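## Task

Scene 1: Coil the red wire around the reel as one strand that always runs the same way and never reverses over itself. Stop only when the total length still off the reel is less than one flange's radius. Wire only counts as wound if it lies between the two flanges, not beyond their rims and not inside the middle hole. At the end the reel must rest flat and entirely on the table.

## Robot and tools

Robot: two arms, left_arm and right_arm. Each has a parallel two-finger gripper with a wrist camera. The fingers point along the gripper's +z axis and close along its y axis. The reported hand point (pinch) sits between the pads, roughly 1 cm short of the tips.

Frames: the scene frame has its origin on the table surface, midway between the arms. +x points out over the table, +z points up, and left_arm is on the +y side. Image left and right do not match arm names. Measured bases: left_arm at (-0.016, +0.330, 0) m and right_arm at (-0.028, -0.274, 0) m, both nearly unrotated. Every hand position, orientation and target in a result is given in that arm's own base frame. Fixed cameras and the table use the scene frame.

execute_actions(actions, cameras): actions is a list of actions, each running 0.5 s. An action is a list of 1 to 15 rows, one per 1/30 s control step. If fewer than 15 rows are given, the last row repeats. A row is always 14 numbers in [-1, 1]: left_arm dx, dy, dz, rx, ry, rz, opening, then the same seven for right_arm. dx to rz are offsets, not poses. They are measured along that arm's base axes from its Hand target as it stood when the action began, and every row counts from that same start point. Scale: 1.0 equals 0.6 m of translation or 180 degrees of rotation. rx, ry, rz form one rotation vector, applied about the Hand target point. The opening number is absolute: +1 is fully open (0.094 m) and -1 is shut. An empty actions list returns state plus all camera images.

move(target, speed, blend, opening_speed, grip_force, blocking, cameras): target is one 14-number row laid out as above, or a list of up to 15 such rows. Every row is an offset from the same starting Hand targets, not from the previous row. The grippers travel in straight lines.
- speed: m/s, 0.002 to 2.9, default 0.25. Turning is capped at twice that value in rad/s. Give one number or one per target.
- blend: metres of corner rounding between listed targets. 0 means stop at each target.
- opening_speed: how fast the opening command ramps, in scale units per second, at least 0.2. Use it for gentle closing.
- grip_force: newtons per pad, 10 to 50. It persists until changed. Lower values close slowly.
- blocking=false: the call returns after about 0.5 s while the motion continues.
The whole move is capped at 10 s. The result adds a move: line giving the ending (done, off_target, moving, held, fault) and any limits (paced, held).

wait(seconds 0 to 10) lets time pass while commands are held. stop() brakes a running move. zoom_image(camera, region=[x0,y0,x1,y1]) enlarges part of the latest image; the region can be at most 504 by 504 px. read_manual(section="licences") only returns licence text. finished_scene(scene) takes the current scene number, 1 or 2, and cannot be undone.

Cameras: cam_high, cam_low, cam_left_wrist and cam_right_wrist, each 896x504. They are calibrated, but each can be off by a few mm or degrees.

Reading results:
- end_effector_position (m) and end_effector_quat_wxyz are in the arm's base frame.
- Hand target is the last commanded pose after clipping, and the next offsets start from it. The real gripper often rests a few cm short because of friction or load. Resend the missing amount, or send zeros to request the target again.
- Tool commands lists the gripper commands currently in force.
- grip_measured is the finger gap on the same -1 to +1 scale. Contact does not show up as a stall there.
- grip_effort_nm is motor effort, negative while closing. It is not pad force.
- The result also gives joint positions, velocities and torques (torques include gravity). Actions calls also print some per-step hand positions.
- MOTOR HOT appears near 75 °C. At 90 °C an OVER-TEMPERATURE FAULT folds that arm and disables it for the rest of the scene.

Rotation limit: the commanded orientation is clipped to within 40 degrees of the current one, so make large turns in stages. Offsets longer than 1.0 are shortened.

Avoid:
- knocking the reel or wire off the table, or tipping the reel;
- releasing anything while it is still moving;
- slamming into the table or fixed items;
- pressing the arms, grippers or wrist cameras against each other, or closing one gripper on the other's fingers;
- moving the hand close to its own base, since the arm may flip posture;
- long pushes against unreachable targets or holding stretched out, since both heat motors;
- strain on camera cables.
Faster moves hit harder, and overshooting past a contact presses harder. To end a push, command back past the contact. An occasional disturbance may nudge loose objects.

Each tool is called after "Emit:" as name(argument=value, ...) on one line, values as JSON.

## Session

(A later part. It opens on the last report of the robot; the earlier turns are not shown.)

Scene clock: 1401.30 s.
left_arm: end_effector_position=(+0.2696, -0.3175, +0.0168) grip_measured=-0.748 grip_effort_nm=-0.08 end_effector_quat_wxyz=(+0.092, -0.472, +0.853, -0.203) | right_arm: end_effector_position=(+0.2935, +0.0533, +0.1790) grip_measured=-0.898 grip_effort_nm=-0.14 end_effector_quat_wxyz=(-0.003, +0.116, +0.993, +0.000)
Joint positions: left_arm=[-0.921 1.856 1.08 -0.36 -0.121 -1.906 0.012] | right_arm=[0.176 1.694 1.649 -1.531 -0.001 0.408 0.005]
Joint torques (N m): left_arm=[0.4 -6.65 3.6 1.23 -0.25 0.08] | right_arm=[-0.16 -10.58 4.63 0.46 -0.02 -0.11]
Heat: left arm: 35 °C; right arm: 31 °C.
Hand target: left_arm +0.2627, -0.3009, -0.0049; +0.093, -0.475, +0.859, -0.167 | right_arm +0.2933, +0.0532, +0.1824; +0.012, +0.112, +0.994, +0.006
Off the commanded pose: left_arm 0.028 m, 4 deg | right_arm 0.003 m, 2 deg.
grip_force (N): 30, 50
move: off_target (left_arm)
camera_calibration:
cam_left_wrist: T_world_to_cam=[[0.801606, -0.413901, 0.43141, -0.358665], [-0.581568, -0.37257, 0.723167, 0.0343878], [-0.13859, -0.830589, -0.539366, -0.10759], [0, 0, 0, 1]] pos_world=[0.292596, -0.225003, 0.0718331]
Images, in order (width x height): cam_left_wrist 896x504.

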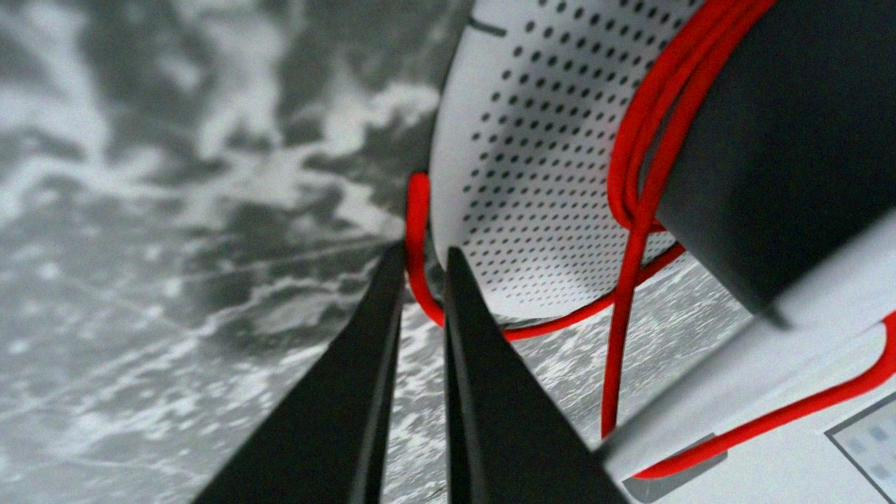

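Emit:
move(target=[0,0,0,0,0,0,-0.98,0,0,0,0,0,0,-0.9], speed=0.05, opening_speed=0.3, cameras=["cam_left_wrist"])

Scene clock: 1406.30 s.
left_arm: end_effector_position=(+0.2691, -0.3168, +0.0156) grip_measured=-0.931 grip_effort_nm=-0.61 end_effector_quat_wxyz=(+0.092, -0.472, +0.853, -0.203) | right_arm: end_effector_position=(+0.2935, +0.0533, +0.1790) grip_measured=-0.898 grip_effort_nm=-0.14 end_effector_quat_wxyz=(-0.003, +0.116, +0.993, +0.000)
Joint positions: left_arm=[-0.921 1.856 1.074 -0.355 -0.121 -1.906 0.003] | right_arm=[0.176 1.694 1.649 -1.531 -0.001 0.408 0.005]
Joint torques (N m): left_arm=[0.4 -6.56 4.07 1.23 -0.25 0.08] | right_arm=[-0.31 -10.52 4.42 0.42 -0.04 -0.13]
Heat: left arm: 34 °C; right arm: 31 °C.
Hand target: left_arm +0.2626, -0.3008, -0.0050; +0.093, -0.475, +0.859, -0.167 | right_arm +0.2933, +0.0532, +0.1824; +0.012, +0.112, +0.994, +0.006
Off the commanded pose: left_arm 0.027 m, 4 deg | right_arm 0.003 m, 2 deg.
grip_force (N): 30, 50
move: off_target (left_arm)
camera_calibration:
cam_left_wrist: T_world_to_cam=[[0.801667, -0.414046, 0.431157, -0.357487], [-0.581459, -0.372771, 0.723151, 0.0351852], [-0.138695, -0.830426, -0.539589, -0.107779], [0, 0, 0, 1]] pos_world=[0.292095, -0.224402, 0.0705326]
Images, in order (width x height): cam_left_wrist 896x504.

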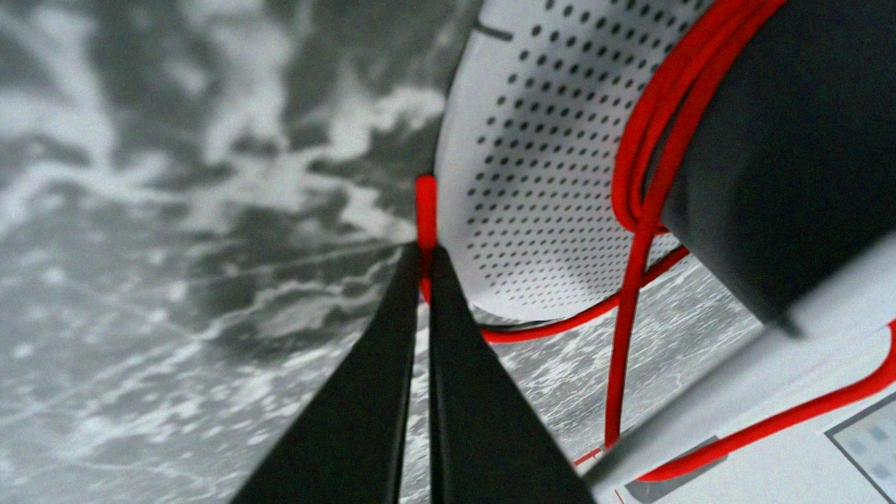

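Emit:
move(target=[0,-0.008,0.055,0,0,0,-0.98,0,0,0,0,0,0,-0.9], speed=0.06, cameras=["cam_left_wrist"])

Scene clock: 1430.40 s.
left_arm: end_effector_position=(+0.2622, -0.3078, +0.0157) grip_measured=-0.932 grip_effort_nm=-0.64 end_effector_quat_wxyz=(+0.087, -0.474, +0.860, -0.171) | right_arm: end_effector_position=(+0.2935, +0.0533, +0.1790) grip_measured=-0.898 grip_effort_nm=-0.14 end_effector_quat_wxyz=(-0.003, +0.116, +0.993, +0.000)
Joint positions: left_arm=[-0.921 1.856 1.104 -0.451 -0.121 -1.906 0.003] | right_arm=[0.176 1.694 1.649 -1.531 -0.001 0.408 0.005]
Joint torques (N m): left_arm=[-0.24 -10.1 8.36 0.78 -0.28 0] | right_arm=[-0.2 -10.67 4.59 0.44 -0.01 -0.07]
Heat: left arm: 34 °C; right arm: 31 °C.
Hand target: left_arm +0.2626, -0.3056, +0.0280; +0.093, -0.475, +0.859, -0.167 | right_arm +0.2933, +0.0532, +0.1824; +0.012, +0.112, +0.994, +0.006
Off the commanded pose: left_arm 0.013 m, 1 deg | right_arm 0.003 m, 2 deg.
grip_force (N): 30, 50
move: off_target (left_arm)
camera_calibration:
cam_left_wrist: T_world_to_cam=[[0.81784, -0.435238, 0.376437, -0.358257], [-0.552473, -0.410891, 0.725219, 0.0150266], [-0.160968, -0.801085, -0.5765, -0.0856762], [0, 0, 0, 1]] pos_world=[0.287508, -0.218387, 0.0745713]
Images, in order (width x height): cam_left_wrist 896x504.

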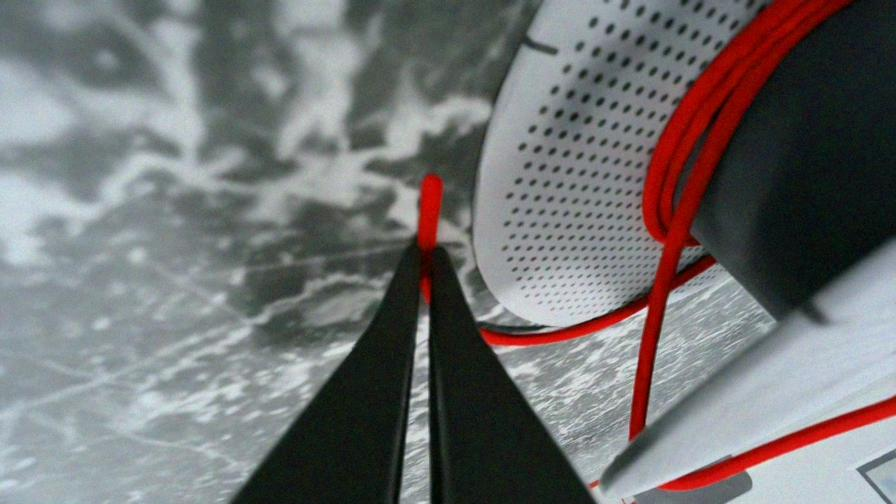

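Emit:
move(target=[0.003,0,0.015,-0.0726,-0.1049,-0.0269,-0.98,0,0,0,0,0,0,-0.9], speed=0.1, cameras=["cam_left_wrist"])

Scene clock: 1438.30 s.
left_arm: end_effector_position=(+0.2673, -0.3108, +0.0344) grip_measured=-0.933 grip_effort_nm=-0.64 end_effector_quat_wxyz=(+0.161, -0.417, +0.826, -0.344) | right_arm: end_effector_position=(+0.2935, +0.0533, +0.1790) grip_measured=-0.898 grip_effort_nm=-0.14 end_effector_quat_wxyz=(-0.003, +0.116, +0.993, +0.000)
Joint positions: left_arm=[-0.949 1.683 0.719 0.152 -0.197 -1.806 0.003] | right_arm=[0.176 1.694 1.649 -1.531 -0.001 0.408 0.005]
Joint torques (N m): left_arm=[-0.68 -8.59 4.25 2.03 -0.36 0.14] | right_arm=[-0.18 -10.54 4.46 0.47 -0.02 -0.1]
Heat: left arm: 34 °C; right arm: 31 °C.
Hand target: left_arm +0.2643, -0.3057, +0.0370; +0.171, -0.412, +0.827, -0.343 | right_arm +0.2933, +0.0532, +0.1824; +0.012, +0.112, +0.994, +0.006
Off the commanded pose: left_arm 0.006 m, 1 deg | right_arm 0.003 m, 2 deg.
grip_force (N): 30, 50
move: done
camera_calibration:
cam_left_wrist: T_world_to_cam=[[0.616167, -0.360639, 0.700198, -0.304798], [-0.785082, -0.209975, 0.582716, 0.13268], [-0.0631262, -0.908763, -0.41251, -0.141766], [0, 0, 0, 1]] pos_world=[0.283022, -0.210895, 0.0776244]
Images, in order (width x height): cam_left_wrist 896x504.

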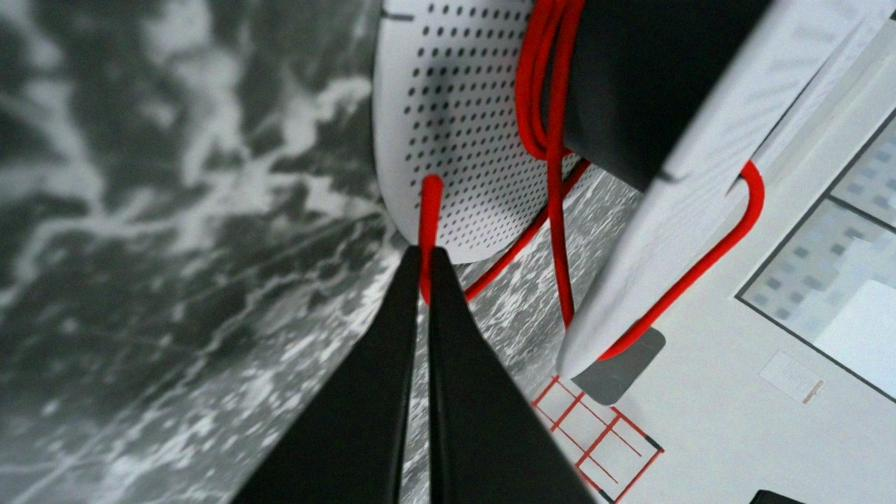

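Emit:
move(target=[[0.0397,0.0167,-0.0023,0,0,-0.0611,-0.98,0,0,0,0,0,0,-0.9],[0.0928,0.035,-0.0117,0,0,-0.1722,-0.98,0,0,0,0,0,0,-0.9]], speed=0.08, blend=[0.01,0], cameras=["cam_left_wrist","cam_low"])

Scene clock: 1480.73 s.
left_arm: end_effector_position=(+0.3136, -0.2818, +0.0275) grip_measured=-0.933 grip_effort_nm=-0.64 end_effector_quat_wxyz=(+0.074, -0.181, +0.907, -0.374) | right_arm: end_effector_position=(+0.2935, +0.0533, +0.1790) grip_measured=-0.898 grip_effort_nm=-0.14 end_effector_quat_wxyz=(-0.003, +0.116, +0.993, +0.000)
Joint positions: left_arm=[-0.558 1.792 0.833 0.068 0.422 -1.104 0.003] | right_arm=[0.176 1.694 1.649 -1.531 -0.001 0.408 0.005]
Joint torques (N m): left_arm=[0.49 -6.38 8.83 1.68 0.26 0.15] | right_arm=[-0.27 -10.58 4.52 0.5 -0.01 -0.11]
Heat: left arm: 33 °C; right arm: 30 °C.
Hand target: left_arm +0.3201, -0.2846, +0.0300; +0.073, -0.177, +0.907, -0.376 | right_arm +0.2933, +0.0532, +0.1824; +0.012, +0.112, +0.994, +0.006
Off the commanded pose: left_arm 0.007 m, 1 deg | right_arm 0.003 m, 2 deg.
grip_force (N): 30, 50
move: done
camera_calibration:
cam_left_wrist: T_world_to_cam=[[0.333422, -0.62645, 0.704549, -0.304382], [-0.794555, 0.215527, 0.567653, 0.30236], [-0.507456, -0.749072, -0.425888, 0.0693956], [0, 0, 0, 1]] pos_world=[0.376945, -0.203865, 0.0723713]
Images, in order (width x height): cam_low 896x504, cam_left_wrist 896x504.

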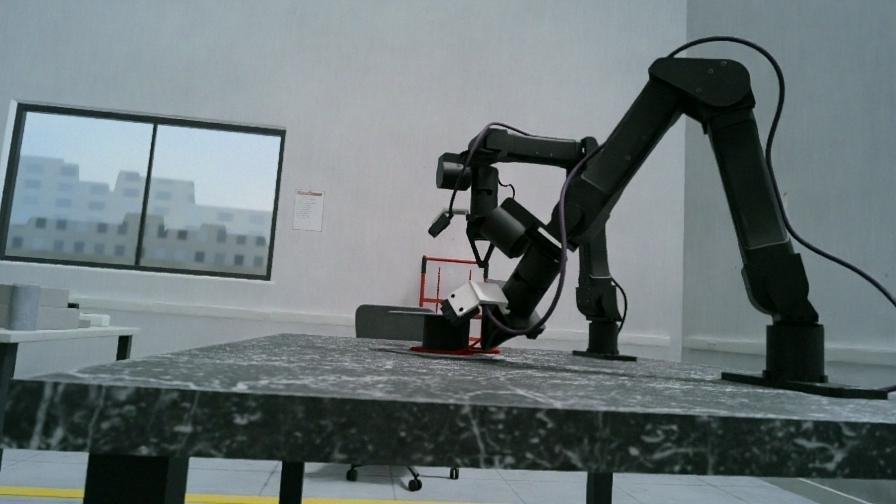

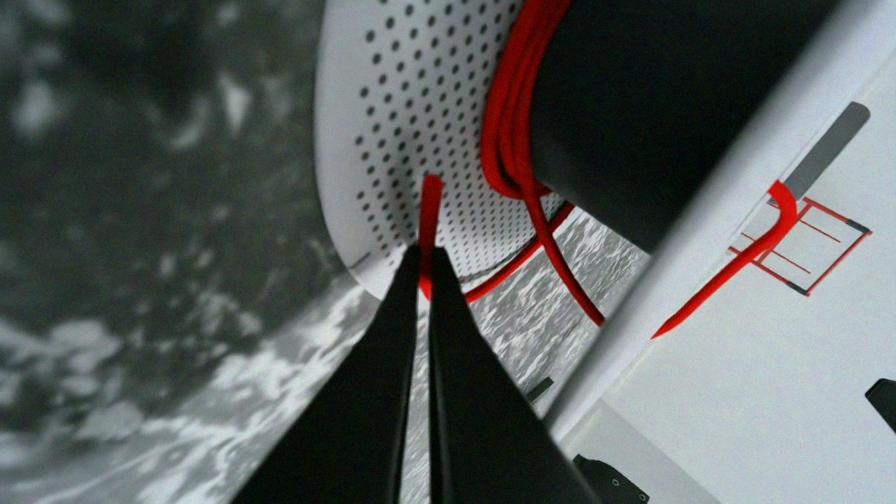

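Emit:
move(target=[0.0175,-0.019,-0.004,0,0,0,-0.98,0,0,0,0,0,0,-0.9], speed=0.06, cameras=["cam_left_wrist","cam_low","cam_high"])

Scene clock: 1487.63 s.
left_arm: end_effector_position=(+0.3240, -0.2883, +0.0229) grip_measured=-0.933 grip_effort_nm=-0.63 end_effector_quat_wxyz=(+0.070, -0.182, +0.908, -0.371) | right_arm: end_effector_position=(+0.2935, +0.0533, +0.1790) grip_measured=-0.898 grip_effort_nm=-0.14 end_effector_quat_wxyz=(-0.003, +0.116, +0.993, +0.000)
Joint positions: left_arm=[-0.558 1.846 0.889 0.055 0.423 -1.104 0.003] | right_arm=[0.176 1.694 1.649 -1.531 -0.001 0.408 0.005]
Joint torques (N m): left_arm=[-0.55 -6.91 9.07 1.77 0.15 0.04] | right_arm=[-0.29 -10.45 4.71 0.47 -0.04 -0.13]
Heat: left arm: 35 °C; right arm: 30 °C.
Hand target: left_arm +0.3306, -0.2960, +0.0275; +0.073, -0.177, +0.907, -0.376 | right_arm +0.2933, +0.0532, +0.1824; +0.012, +0.112, +0.994, +0.006
Off the commanded pose: left_arm 0.011 m, 1 deg | right_arm 0.003 m, 2 deg.
grip_force (N): 30, 50
move: off_target (left_arm)
camera_calibration:
cam_left_wrist: T_world_to_cam=[[0.339356, -0.630416, 0.69815, -0.311592], [-0.789348, 0.212837, 0.575873, 0.312045], [-0.511632, -0.746509, -0.42539, 0.0699185], [0, 0, 0, 1]] pos_world=[0.387825, -0.210652, 0.0675819]
Images, in order (width x height): cam_high 896x504, cam_low 896x504, cam_left_wrist 896x504.

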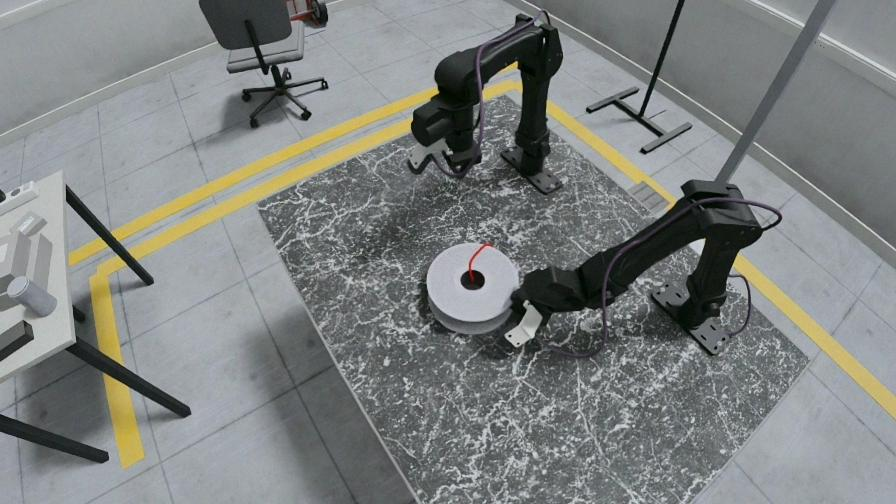

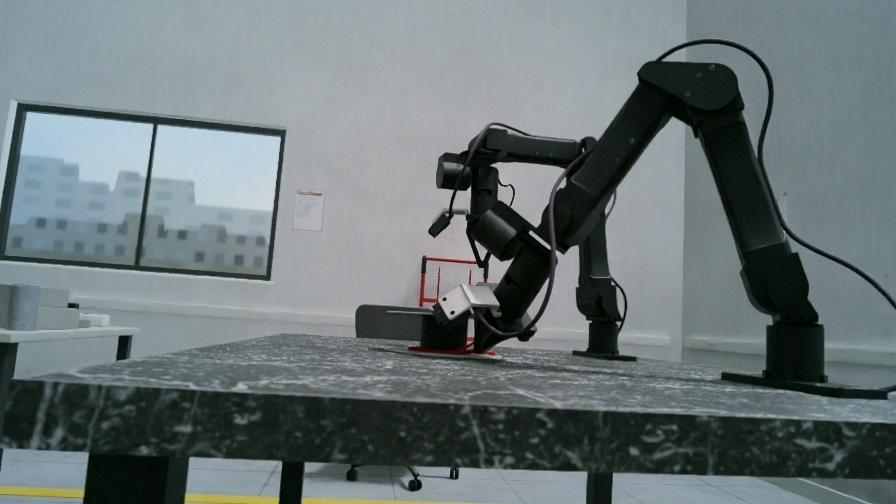

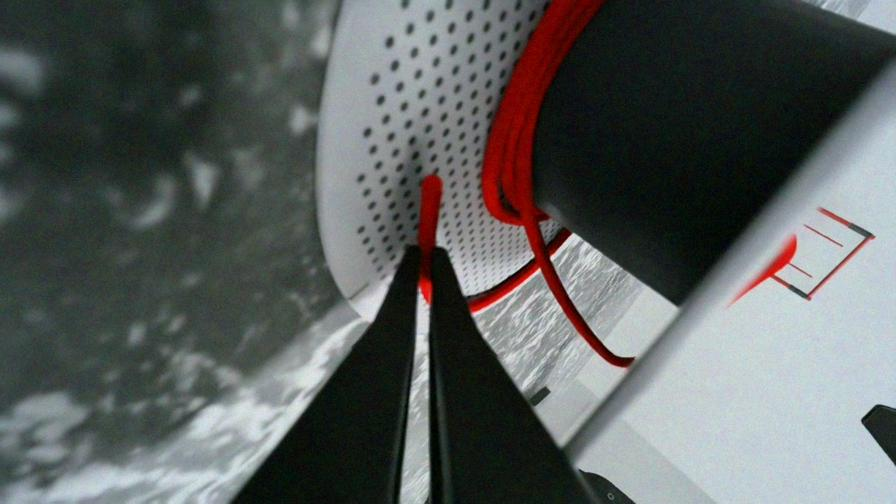

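Emit:
move(target=[[0.004,0.0,-0.012,0,0,0,-0.98,0,0,0,0,0,0,-0.9],[0.004,0.0,-0.012,0,0,0,-0.83,0,0,0,0,0,0,-0.9]], speed=0.05, opening_speed=0.3, cameras=["cam_left_wrist"])

Scene clock: 1509.87 s.
left_arm: end_effector_position=(+0.3274, -0.2913, +0.0207) grip_measured=-0.833 grip_effort_nm=0.18 end_effector_quat_wxyz=(+0.073, -0.180, +0.906, -0.376) | right_arm: end_effector_position=(+0.2935, +0.0533, +0.1790) grip_measured=-0.898 grip_effort_nm=-0.14 end_effector_quat_wxyz=(-0.003, +0.116, +0.993, +0.000)
Joint positions: left_arm=[-0.558 1.865 0.895 0.081 0.427 -1.104 0.008] | right_arm=[0.176 1.694 1.649 -1.531 -0.001 0.408 0.005]
Joint torques (N m): left_arm=[-0.21 -6.57 8.51 1.81 0.12 0.08] | right_arm=[-0.28 -10.54 4.67 0.46 0 -0.11]
Heat: left arm: 37 °C; right arm: 30 °C.
Hand target: left_arm +0.3330, -0.2960, +0.0204; +0.073, -0.177, +0.907, -0.376 | right_arm +0.2933, +0.0532, +0.1824; +0.012, +0.112, +0.994, +0.006
Off the commanded pose: left_arm 0.007 m, 0 deg | right_arm 0.003 m, 2 deg.
grip_force (N): 30, 50
move: done
camera_calibration:
cam_left_wrist: T_world_to_cam=[[0.332115, -0.625104, 0.70636, -0.309355], [-0.793338, 0.219951, 0.567659, 0.320098], [-0.51021, -0.748911, -0.422869, 0.0673247], [0, 0, 0, 1]] pos_world=[0.391037, -0.213365, 0.0652794]
Images, in order (width x height): cam_left_wrist 896x504.

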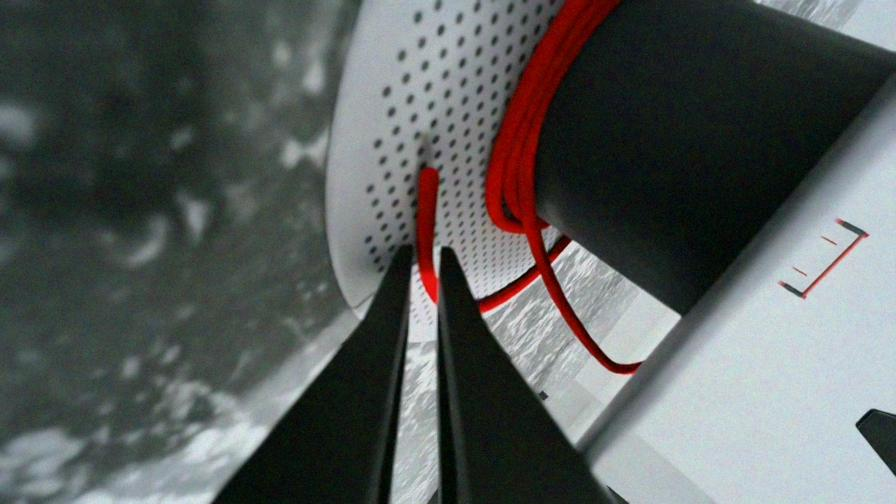

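Emit:
move(target=[[-0.014,0.04,0.04,0,0,0,-0.83,0,0,0,0,0,0,-0.9],[-0.05,0.14,0.13,0,0,0,-0.83,0,0,0,0,0,0,-0.9]], speed=[0.08,0.2], blend=[0.01,0], cameras=["cam_left_wrist","cam_low","cam_high"])

Scene clock: 1514.97 s.
left_arm: end_effector_position=(+0.3093, -0.2145, +0.0996) grip_measured=-0.832 grip_effort_nm=0.14 end_effector_quat_wxyz=(+0.080, -0.179, +0.905, -0.376) | right_arm: end_effector_position=(+0.2935, +0.0533, +0.1790) grip_measured=-0.898 grip_effort_nm=-0.14 end_effector_quat_wxyz=(-0.003, +0.116, +0.993, +0.000)
Joint positions: left_arm=[-0.361 1.509 0.871 -0.322 0.537 -0.926 0.008] | right_arm=[0.176 1.694 1.649 -1.531 -0.001 0.408 0.005]
Joint torques (N m): left_arm=[0.36 -6.87 5.68 1.65 0.29 0.13] | right_arm=[-0.32 -10.67 4.68 0.44 -0.05 -0.07]
Heat: left arm: 36 °C; right arm: 30 °C.
Hand target: left_arm +0.3030, -0.2121, +0.0984; +0.073, -0.176, +0.907, -0.376 | right_arm +0.2933, +0.0532, +0.1824; +0.012, +0.112, +0.994, +0.006
Off the commanded pose: left_arm 0.007 m, 1 deg | right_arm 0.003 m, 2 deg.
grip_force (N): 30, 50
move: done
camera_calibration:
cam_left_wrist: T_world_to_cam=[[0.325149, -0.624229, 0.710363, -0.309111], [-0.801962, 0.216058, 0.556935, 0.246992], [-0.501135, -0.750771, -0.430357, 0.146446], [0, 0, 0, 1]] pos_world=[0.371974, -0.136373, 0.145047]
Images, in order (width x height): cam_high 896x504, cam_low 896x504, cam_left_wrist 896x504.

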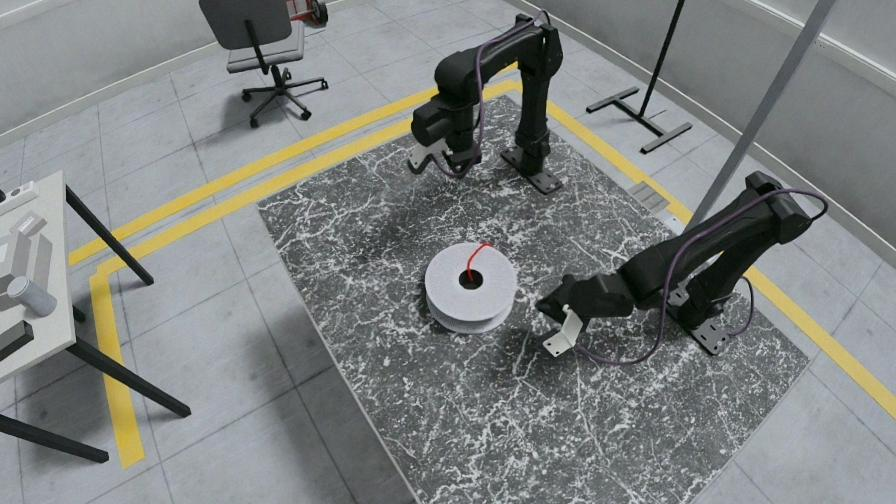

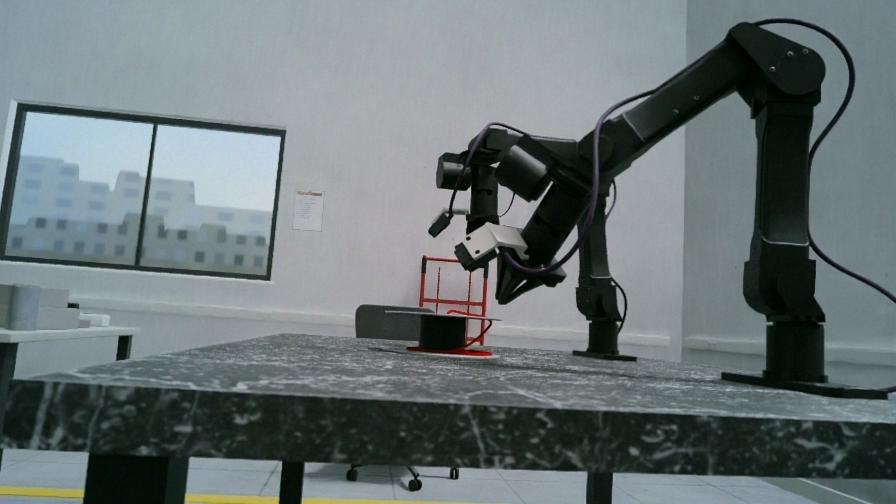

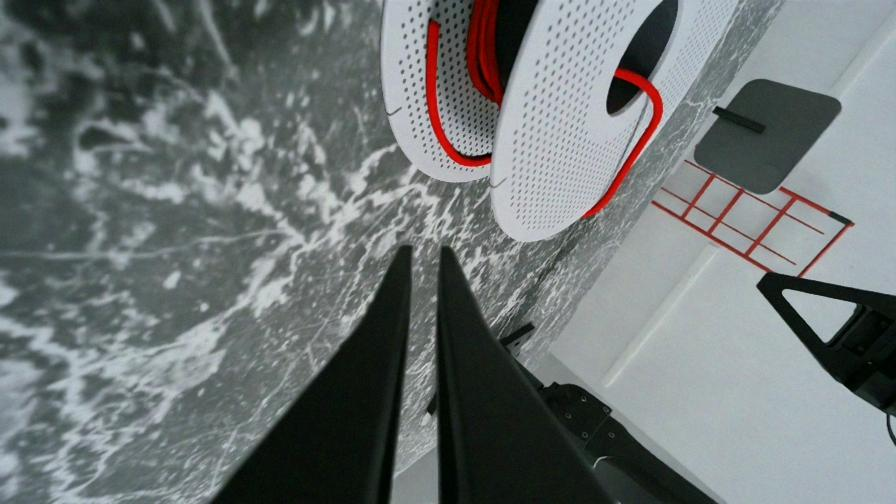

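Emit:
move(target=[0.0927,0.2407,0.1102,0.1602,0.1937,0.2741,0.5,0.1037,0.2722,-0.0623,0,0,0.2556,-0.4], speed=0.2, cameras=["cam_left_wrist","cam_right_wrist","cam_low"])

Scene clock: 1576.70 s.
left_arm: end_effector_position=(+0.3548, -0.0731, +0.1632) grip_measured=+0.498 grip_effort_nm=0.14 end_effector_quat_wxyz=(-0.009, -0.599, +0.801, -0.027) | right_arm: end_effector_position=(+0.3536, +0.2129, +0.1445) grip_measured=-0.402 grip_effort_nm=0.11 end_effector_quat_wxyz=(+0.011, -0.279, +0.960, +0.007)
Joint positions: left_arm=[-0.18 1.908 1.85 -1.485 0.051 -1.465 0.07] | right_arm=[0.536 2.131 2.101 -1.517 -0.007 -0.03 0.028]
Joint torques (N m): left_arm=[0.47 -7.42 9.11 0.32 -0.23 -0.1] | right_arm=[0.2 -10.3 8.4 0.12 -0.06 -0.1]
Heat: left arm: 34 °C; right arm: 30 °C.
Hand target: left_arm +0.3586, -0.0676, +0.1646; -0.004, -0.606, +0.795, -0.018 | right_arm +0.3554, +0.2167, +0.1450; +0.009, -0.286, +0.958, +0.010
Off the commanded pose: left_arm 0.007 m, 2 deg | right_arm 0.004 m, 1 deg.
grip_force (N): 30, 50
move: done
camera_calibration:
cam_left_wrist: T_world_to_cam=[[0.97552, -0.21763, 0.0315801, -0.371076], [-0.158151, -0.594505, 0.788386, -0.107888], [-0.152802, -0.774081, -0.61437, 0.207491], [0, 0, 0, 1]] pos_world=[0.376634, 0.0157178, 0.224252]
cam_right_wrist: T_world_to_cam=[[0.596677, -0.802473, -0.0035518, -0.0434068], [-0.547508, -0.410326, 0.729293, 0.183065], [-0.586695, -0.433208, -0.684193, 0.511319], [0, 0, 0, 1]] pos_world=[0.426118, 0.261791, 0.216179]
Images, in order (width x height): cam_low 896x504, cam_left_wrist 896x504, cam_right_wrist 896x504.

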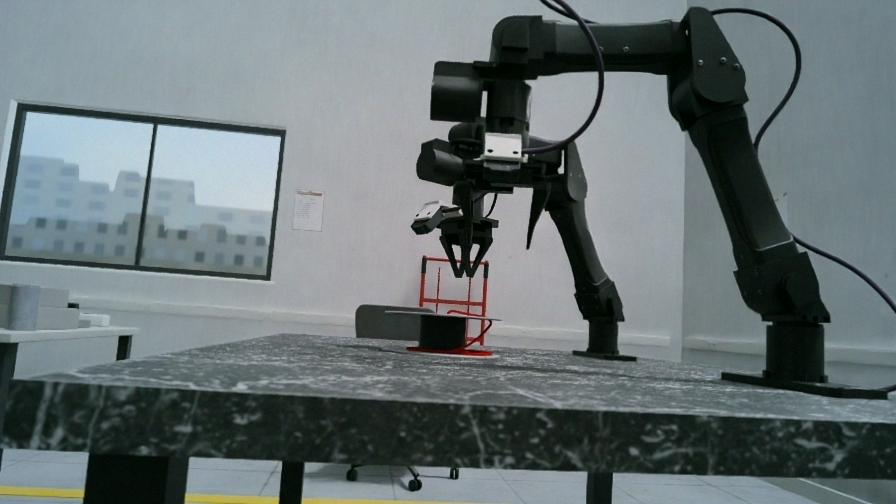

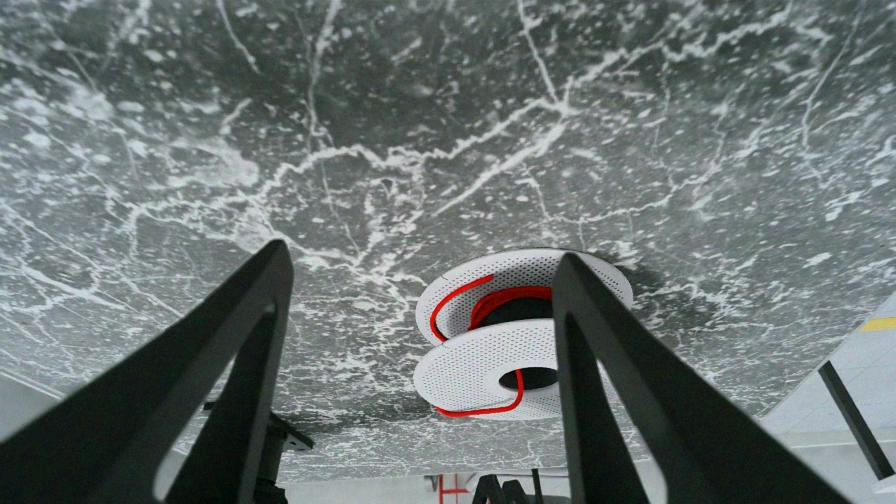

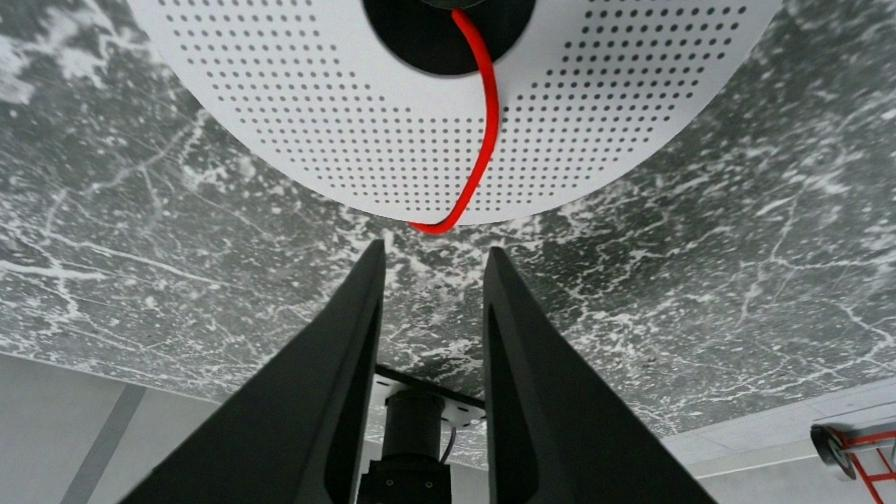

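Emit:
move(target=[0,0,0,0,0,0,0.5,0.0143,-0.0245,-0.08,0,0,0,-0.5], speed=0.15, cameras=["cam_right_wrist","cam_low"])

Scene clock: 1598.07 s.
left_arm: end_effector_position=(+0.3546, -0.0731, +0.1632) grip_measured=+0.498 grip_effort_nm=0.14 end_effector_quat_wxyz=(-0.010, -0.599, +0.800, -0.027) | right_arm: end_effector_position=(+0.3633, +0.2007, +0.0994) grip_measured=-0.498 grip_effort_nm=-0.14 end_effector_quat_wxyz=(+0.005, -0.281, +0.960, +0.005)
Joint positions: left_arm=[-0.18 1.908 1.85 -1.486 0.051 -1.466 0.07] | right_arm=[0.499 2.131 1.921 -1.349 -0.008 -0.071 0.024]
Joint torques (N m): left_arm=[0.46 -7.39 9.14 0.31 -0.24 -0.08] | right_arm=[-0.25 -12.67 4.75 0.47 -0.04 -0.11]
Heat: left arm: 35 °C; right arm: 32 °C.
Hand target: left_arm +0.3586, -0.0676, +0.1646; -0.005, -0.606, +0.795, -0.018 | right_arm +0.3640, +0.2020, +0.0970; +0.009, -0.286, +0.958, +0.010
Off the commanded pose: left_arm 0.007 m, 2 deg | right_arm 0.003 m, 1 deg.
grip_force (N): 30, 50
move: done
camera_calibration:
cam_right_wrist: T_world_to_cam=[[0.599423, -0.800417, -0.00498084, -0.0605002], [-0.538306, -0.407721, 0.737557, 0.21157], [-0.592384, -0.439427, -0.675267, 0.483269], [0, 0, 0, 1]] pos_world=[0.436436, 0.250198, 0.169989]
Images, in order (width x height): cam_low 896x504, cam_right_wrist 896x504.

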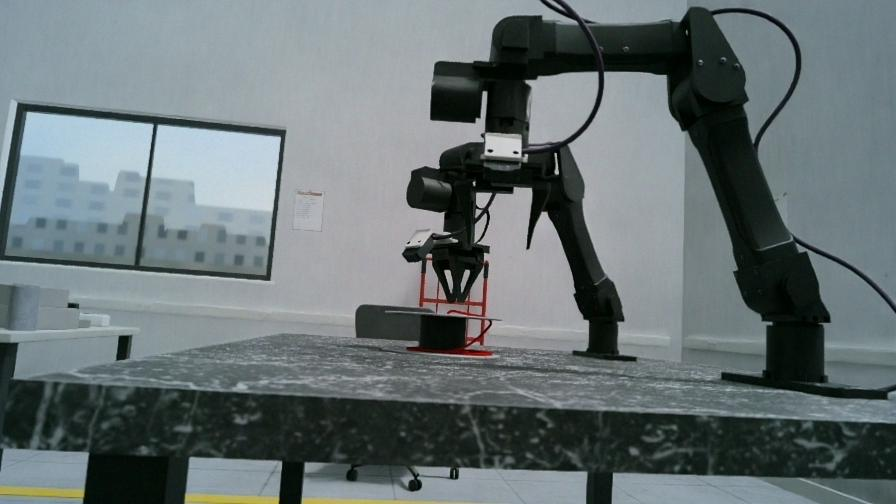

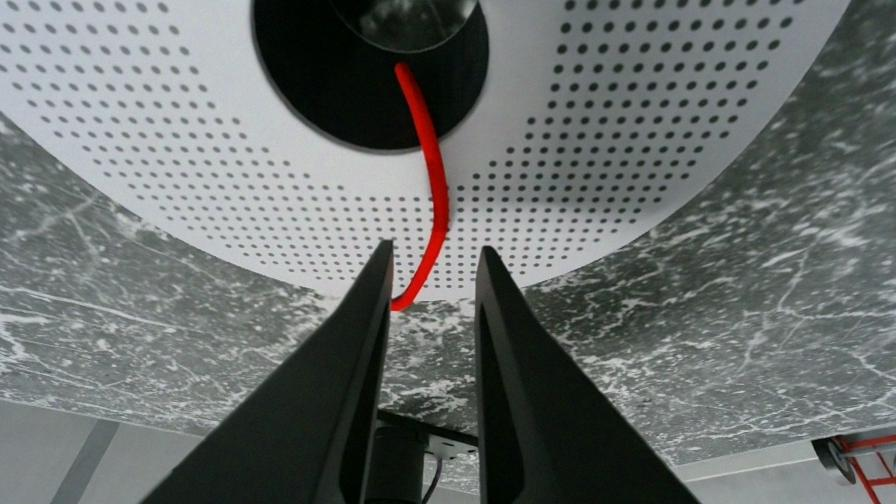

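Emit:
move(target=[0,0,0,0,0,0,0.5,0,0,-0.0333,0,0,0,-0.6], speed=0.08, cameras=["cam_right_wrist","cam_low"])

Emit:
zoom_image(camera="cam_low", region=[380, 260, 560, 380])

Scene clock: 1607.43 s.
left_arm: end_effector_position=(+0.3546, -0.0731, +0.1632) grip_measured=+0.498 grip_effort_nm=0.14 end_effector_quat_wxyz=(-0.010, -0.599, +0.800, -0.027) | right_arm: end_effector_position=(+0.3636, +0.2008, +0.0802) grip_measured=-0.598 grip_effort_nm=-0.14 end_effector_quat_wxyz=(+0.006, -0.281, +0.960, +0.005)
Joint positions: left_arm=[-0.18 1.908 1.85 -1.486 0.051 -1.466 0.07] | right_arm=[0.499 2.131 1.844 -1.271 -0.008 -0.071 0.019]
Joint torques (N m): left_arm=[0.49 -7.39 9.16 0.31 -0.23 -0.09] | right_arm=[-0.06 -12.59 4.68 0.54 -0.1 -0.1]
Heat: left arm: 35 °C; right arm: 31 °C.
Hand target: left_arm +0.3586, -0.0676, +0.1646; -0.005, -0.606, +0.795, -0.018 | right_arm +0.3640, +0.2020, +0.0770; +0.009, -0.286, +0.958, +0.010
Off the commanded pose: left_arm 0.007 m, 2 deg | right_arm 0.003 m, 1 deg.
grip_force (N): 30, 50
move: done
camera_calibration:
cam_right_wrist: T_world_to_cam=[[0.599737, -0.800183, -0.00471966, -0.0608705], [-0.539384, -0.408611, 0.736275, 0.226693], [-0.591083, -0.439026, -0.676666, 0.470074], [0, 0, 0, 1]] pos_world=[0.436634, 0.250296, 0.150888]
Images, in order (width x height): cam_low 896x504, cam_right_wrist 896x504.

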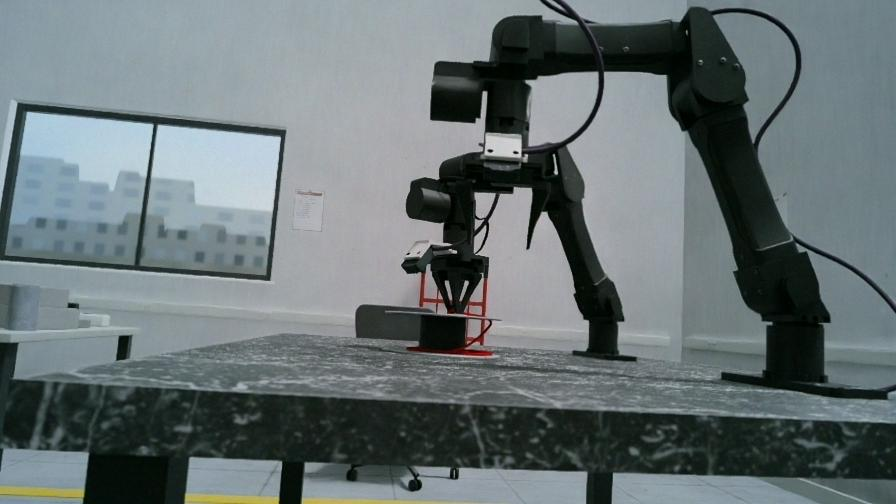

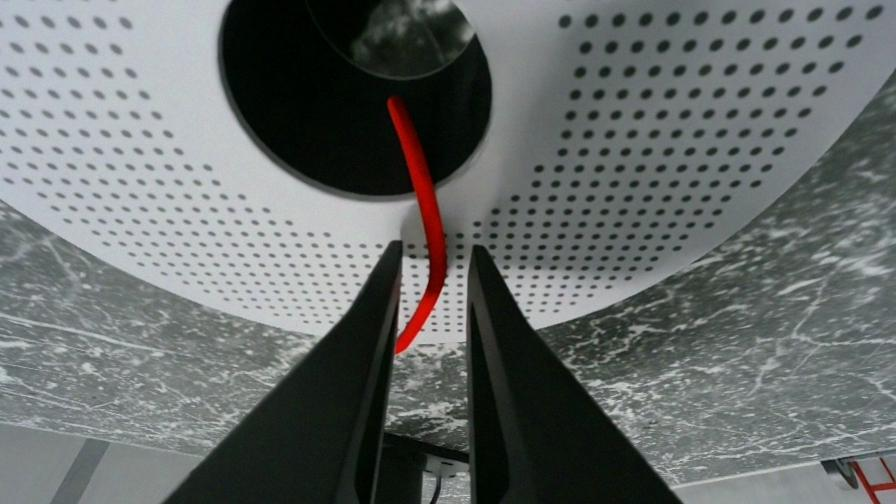

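Scaled by 2.800 from the camera's 896x504 image, which has a finer 1280x720 frame.

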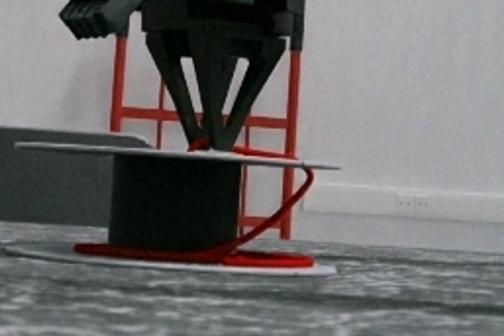

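Emit:
move(target=[[0,0,0,0,0,0,0.5,0,0,-0.009,0,0,0,-0.6],[0,0,0,0,0,0,0.5,0,0,-0.009,0,0,0,-0.98]], speed=0.05, opening_speed=0.4, grip_force=[30, 40], cameras=["cam_right_wrist","cam_low"])

Emit:
zoom_image(camera="cam_low", region=[380, 260, 560, 380])

Scene clock: 1614.37 s.
left_arm: end_effector_position=(+0.3546, -0.0731, +0.1632) grip_measured=+0.498 grip_effort_nm=0.14 end_effector_quat_wxyz=(-0.010, -0.599, +0.800, -0.027) | right_arm: end_effector_position=(+0.3646, +0.2013, +0.0763) grip_measured=-0.932 grip_effort_nm=-0.85 end_effector_quat_wxyz=(+0.008, -0.281, +0.960, +0.006)
Joint positions: left_arm=[-0.18 1.908 1.85 -1.486 0.051 -1.466 0.07] | right_arm=[0.499 2.131 1.829 -1.25 -0.008 -0.071 0.003]
Joint torques (N m): left_arm=[0.49 -7.38 9.13 0.31 -0.23 -0.07] | right_arm=[-0.25 -12.52 4.62 0.51 -0.09 -0.13]
Heat: left arm: 35 °C; right arm: 31 °C.
Hand target: left_arm +0.3586, -0.0676, +0.1646; -0.005, -0.606, +0.795, -0.018 | right_arm +0.3640, +0.2020, +0.0716; +0.009, -0.286, +0.958, +0.010
Off the commanded pose: left_arm 0.007 m, 2 deg | right_arm 0.005 m, 1 deg.
grip_force (N): 30, 40
move: done
camera_calibration:
cam_right_wrist: T_world_to_cam=[[0.599775, -0.800158, -0.00400028, -0.0611144], [-0.542771, -0.410509, 0.732722, 0.232216], [-0.587936, -0.437298, -0.680516, 0.467113], [0, 0, 0, 1]] pos_world=[0.437328, 0.250693, 0.147483]
Images, in order (width x height): cam_low 896x504, cam_right_wrist 896x504.

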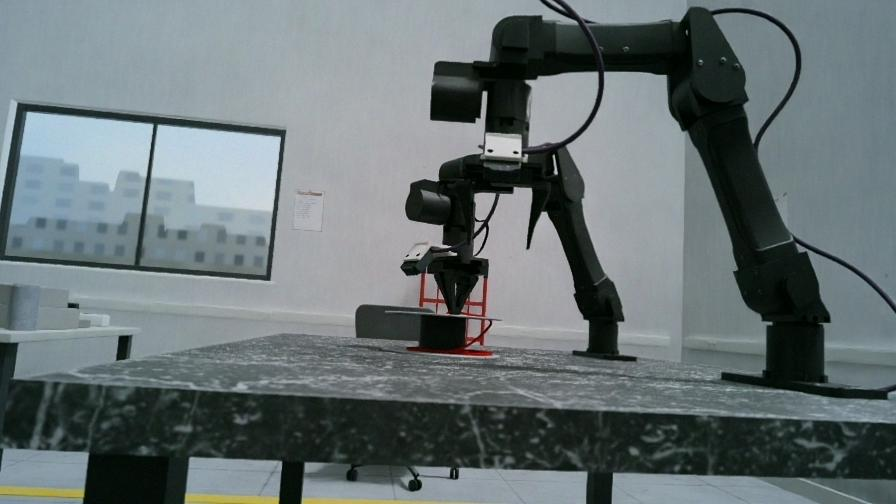

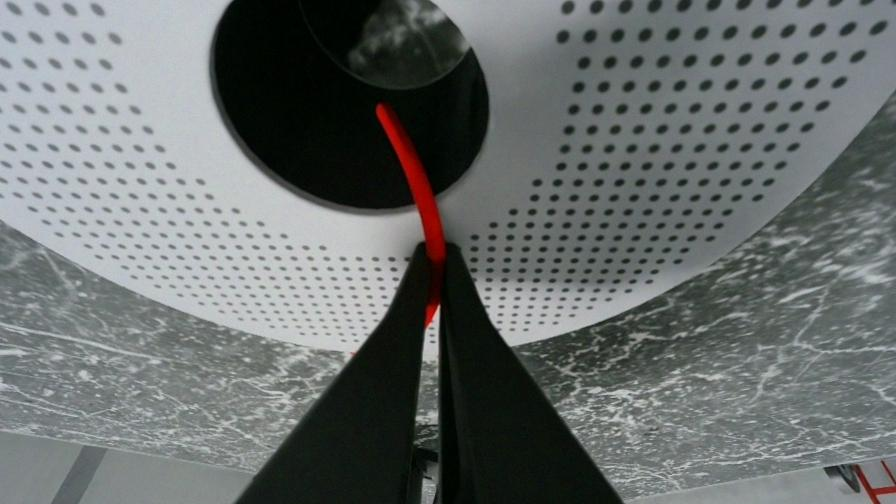

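Scaled by 2.800 from the camera's 896x504 image, which has a finer 1280x720 frame.

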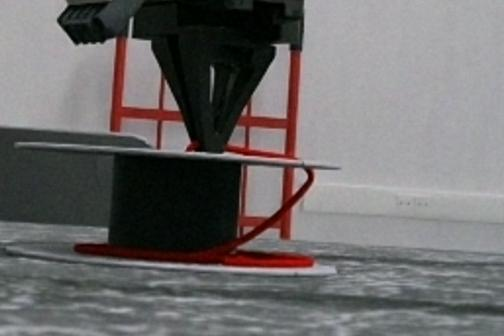

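Emit:
move(target=[[0,0,0,0,0,0,0.5,0,0,0.04,0,0,0,-0.98],[0,0,0,0,0,0,0.5,-0.0317,-0.02,0.0873,0,0,0,-0.98]], speed=0.06, blend=[0.01,0], cameras=["cam_right_wrist","cam_low","cam_left_wrist","cam_high"])

Emit:
zoom_image(camera="cam_low", region=[380, 260, 560, 380])

Emit:
zoom_image(camera="cam_left_wrist", region=[380, 230, 660, 440])

Scene clock: 1620.80 s.
left_arm: end_effector_position=(+0.3546, -0.0731, +0.1632) grip_measured=+0.498 grip_effort_nm=0.14 end_effector_quat_wxyz=(-0.010, -0.599, +0.800, -0.027) | right_arm: end_effector_position=(+0.3451, +0.1907, +0.1081) grip_measured=-0.933 grip_effort_nm=-0.86 end_effector_quat_wxyz=(-0.005, -0.283, +0.959, +0.003)
Joint positions: left_arm=[-0.18 1.908 1.85 -1.486 0.051 -1.466 0.07] | right_arm=[0.499 2.062 1.85 -1.368 -0.008 -0.074 0.003]
Joint torques (N m): left_arm=[0.49 -7.38 9.11 0.32 -0.24 -0.09] | right_arm=[-0.44 -14.8 7.08 0 -0.05 -0.18]
Heat: left arm: 35 °C; right arm: 31 °C.
Hand target: left_arm +0.3586, -0.0676, +0.1646; -0.005, -0.606, +0.795, -0.018 | right_arm +0.3450, +0.1900, +0.1241; +0.009, -0.286, +0.958, +0.010
Off the commanded pose: left_arm 0.007 m, 2 deg | right_arm 0.016 m, 2 deg.
grip_force (N): 30, 40
move: off_target (right_arm)
camera_calibration:
cam_left_wrist: T_world_to_cam=[[0.975633, -0.217242, 0.0307519, -0.370743], [-0.157266, -0.594672, 0.788437, -0.108262], [-0.152995, -0.774061, -0.614347, 0.207527], [0, 0, 0, 1]] pos_world=[0.376434, 0.0157174, 0.224253]
cam_right_wrist: T_world_to_cam=[[0.602032, -0.798432, -0.00797201, -0.0584897], [-0.523711, -0.402384, 0.750876, 0.183757], [-0.602731, -0.447876, -0.660396, 0.477517], [0, 0, 0, 1]] pos_world=[0.419263, 0.241109, 0.176905]

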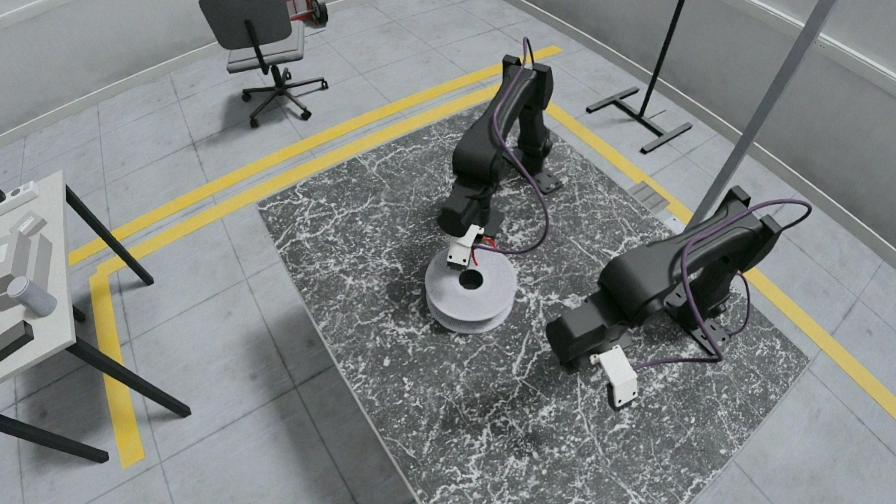

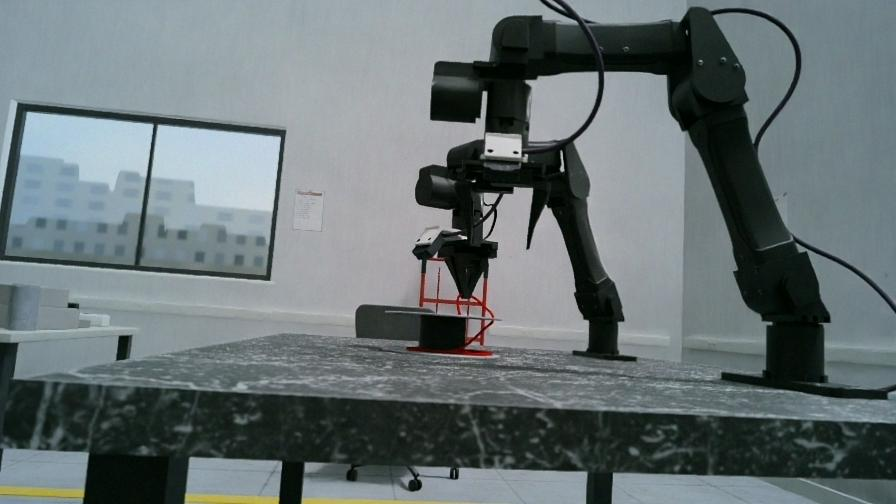

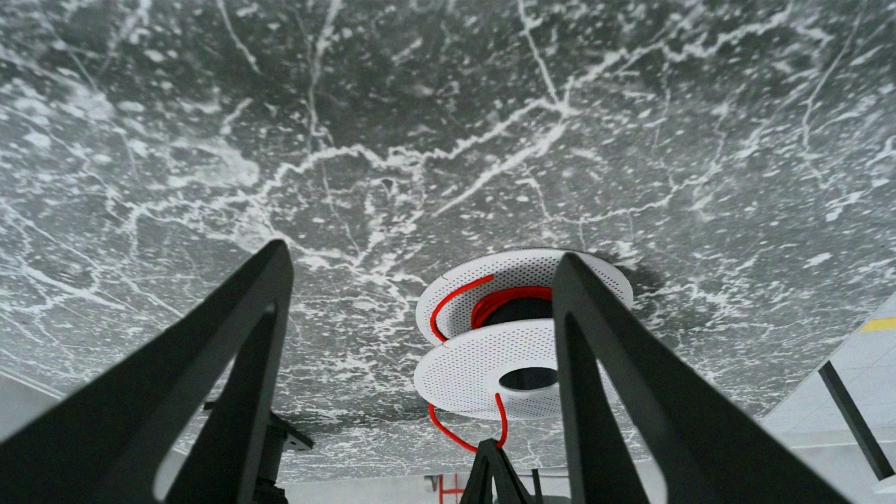

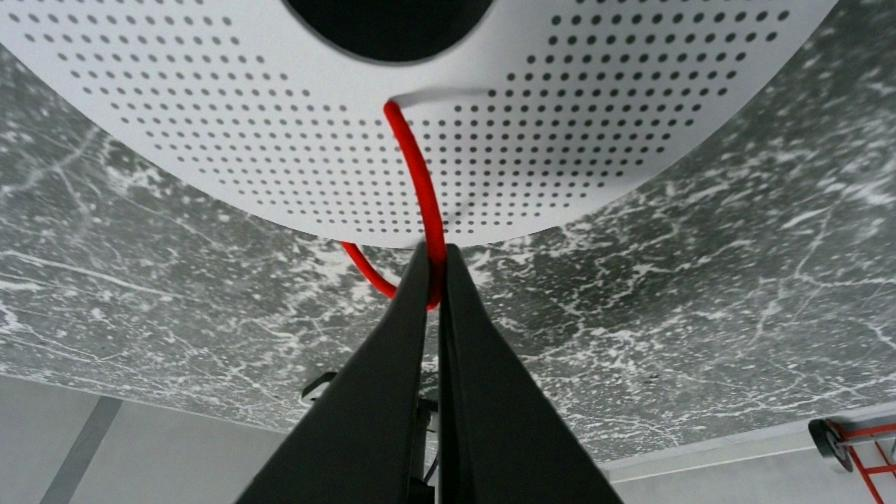

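Scaled by 2.800 from the camera's 896x504 image, which has a finer 1280x720 frame.

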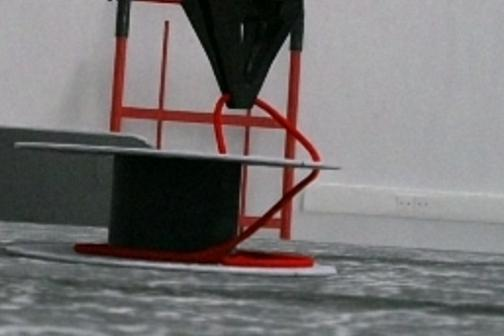

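Scaled by 1.800 from the camera's 896x504 image, which has a finer 1280x720 frame.

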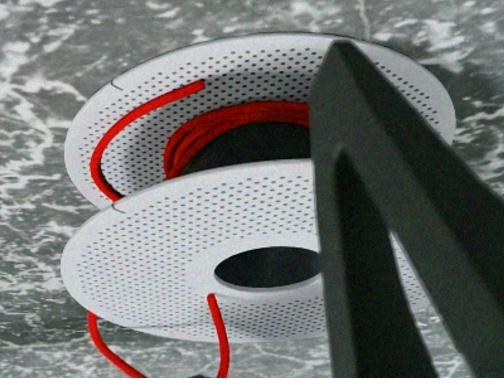

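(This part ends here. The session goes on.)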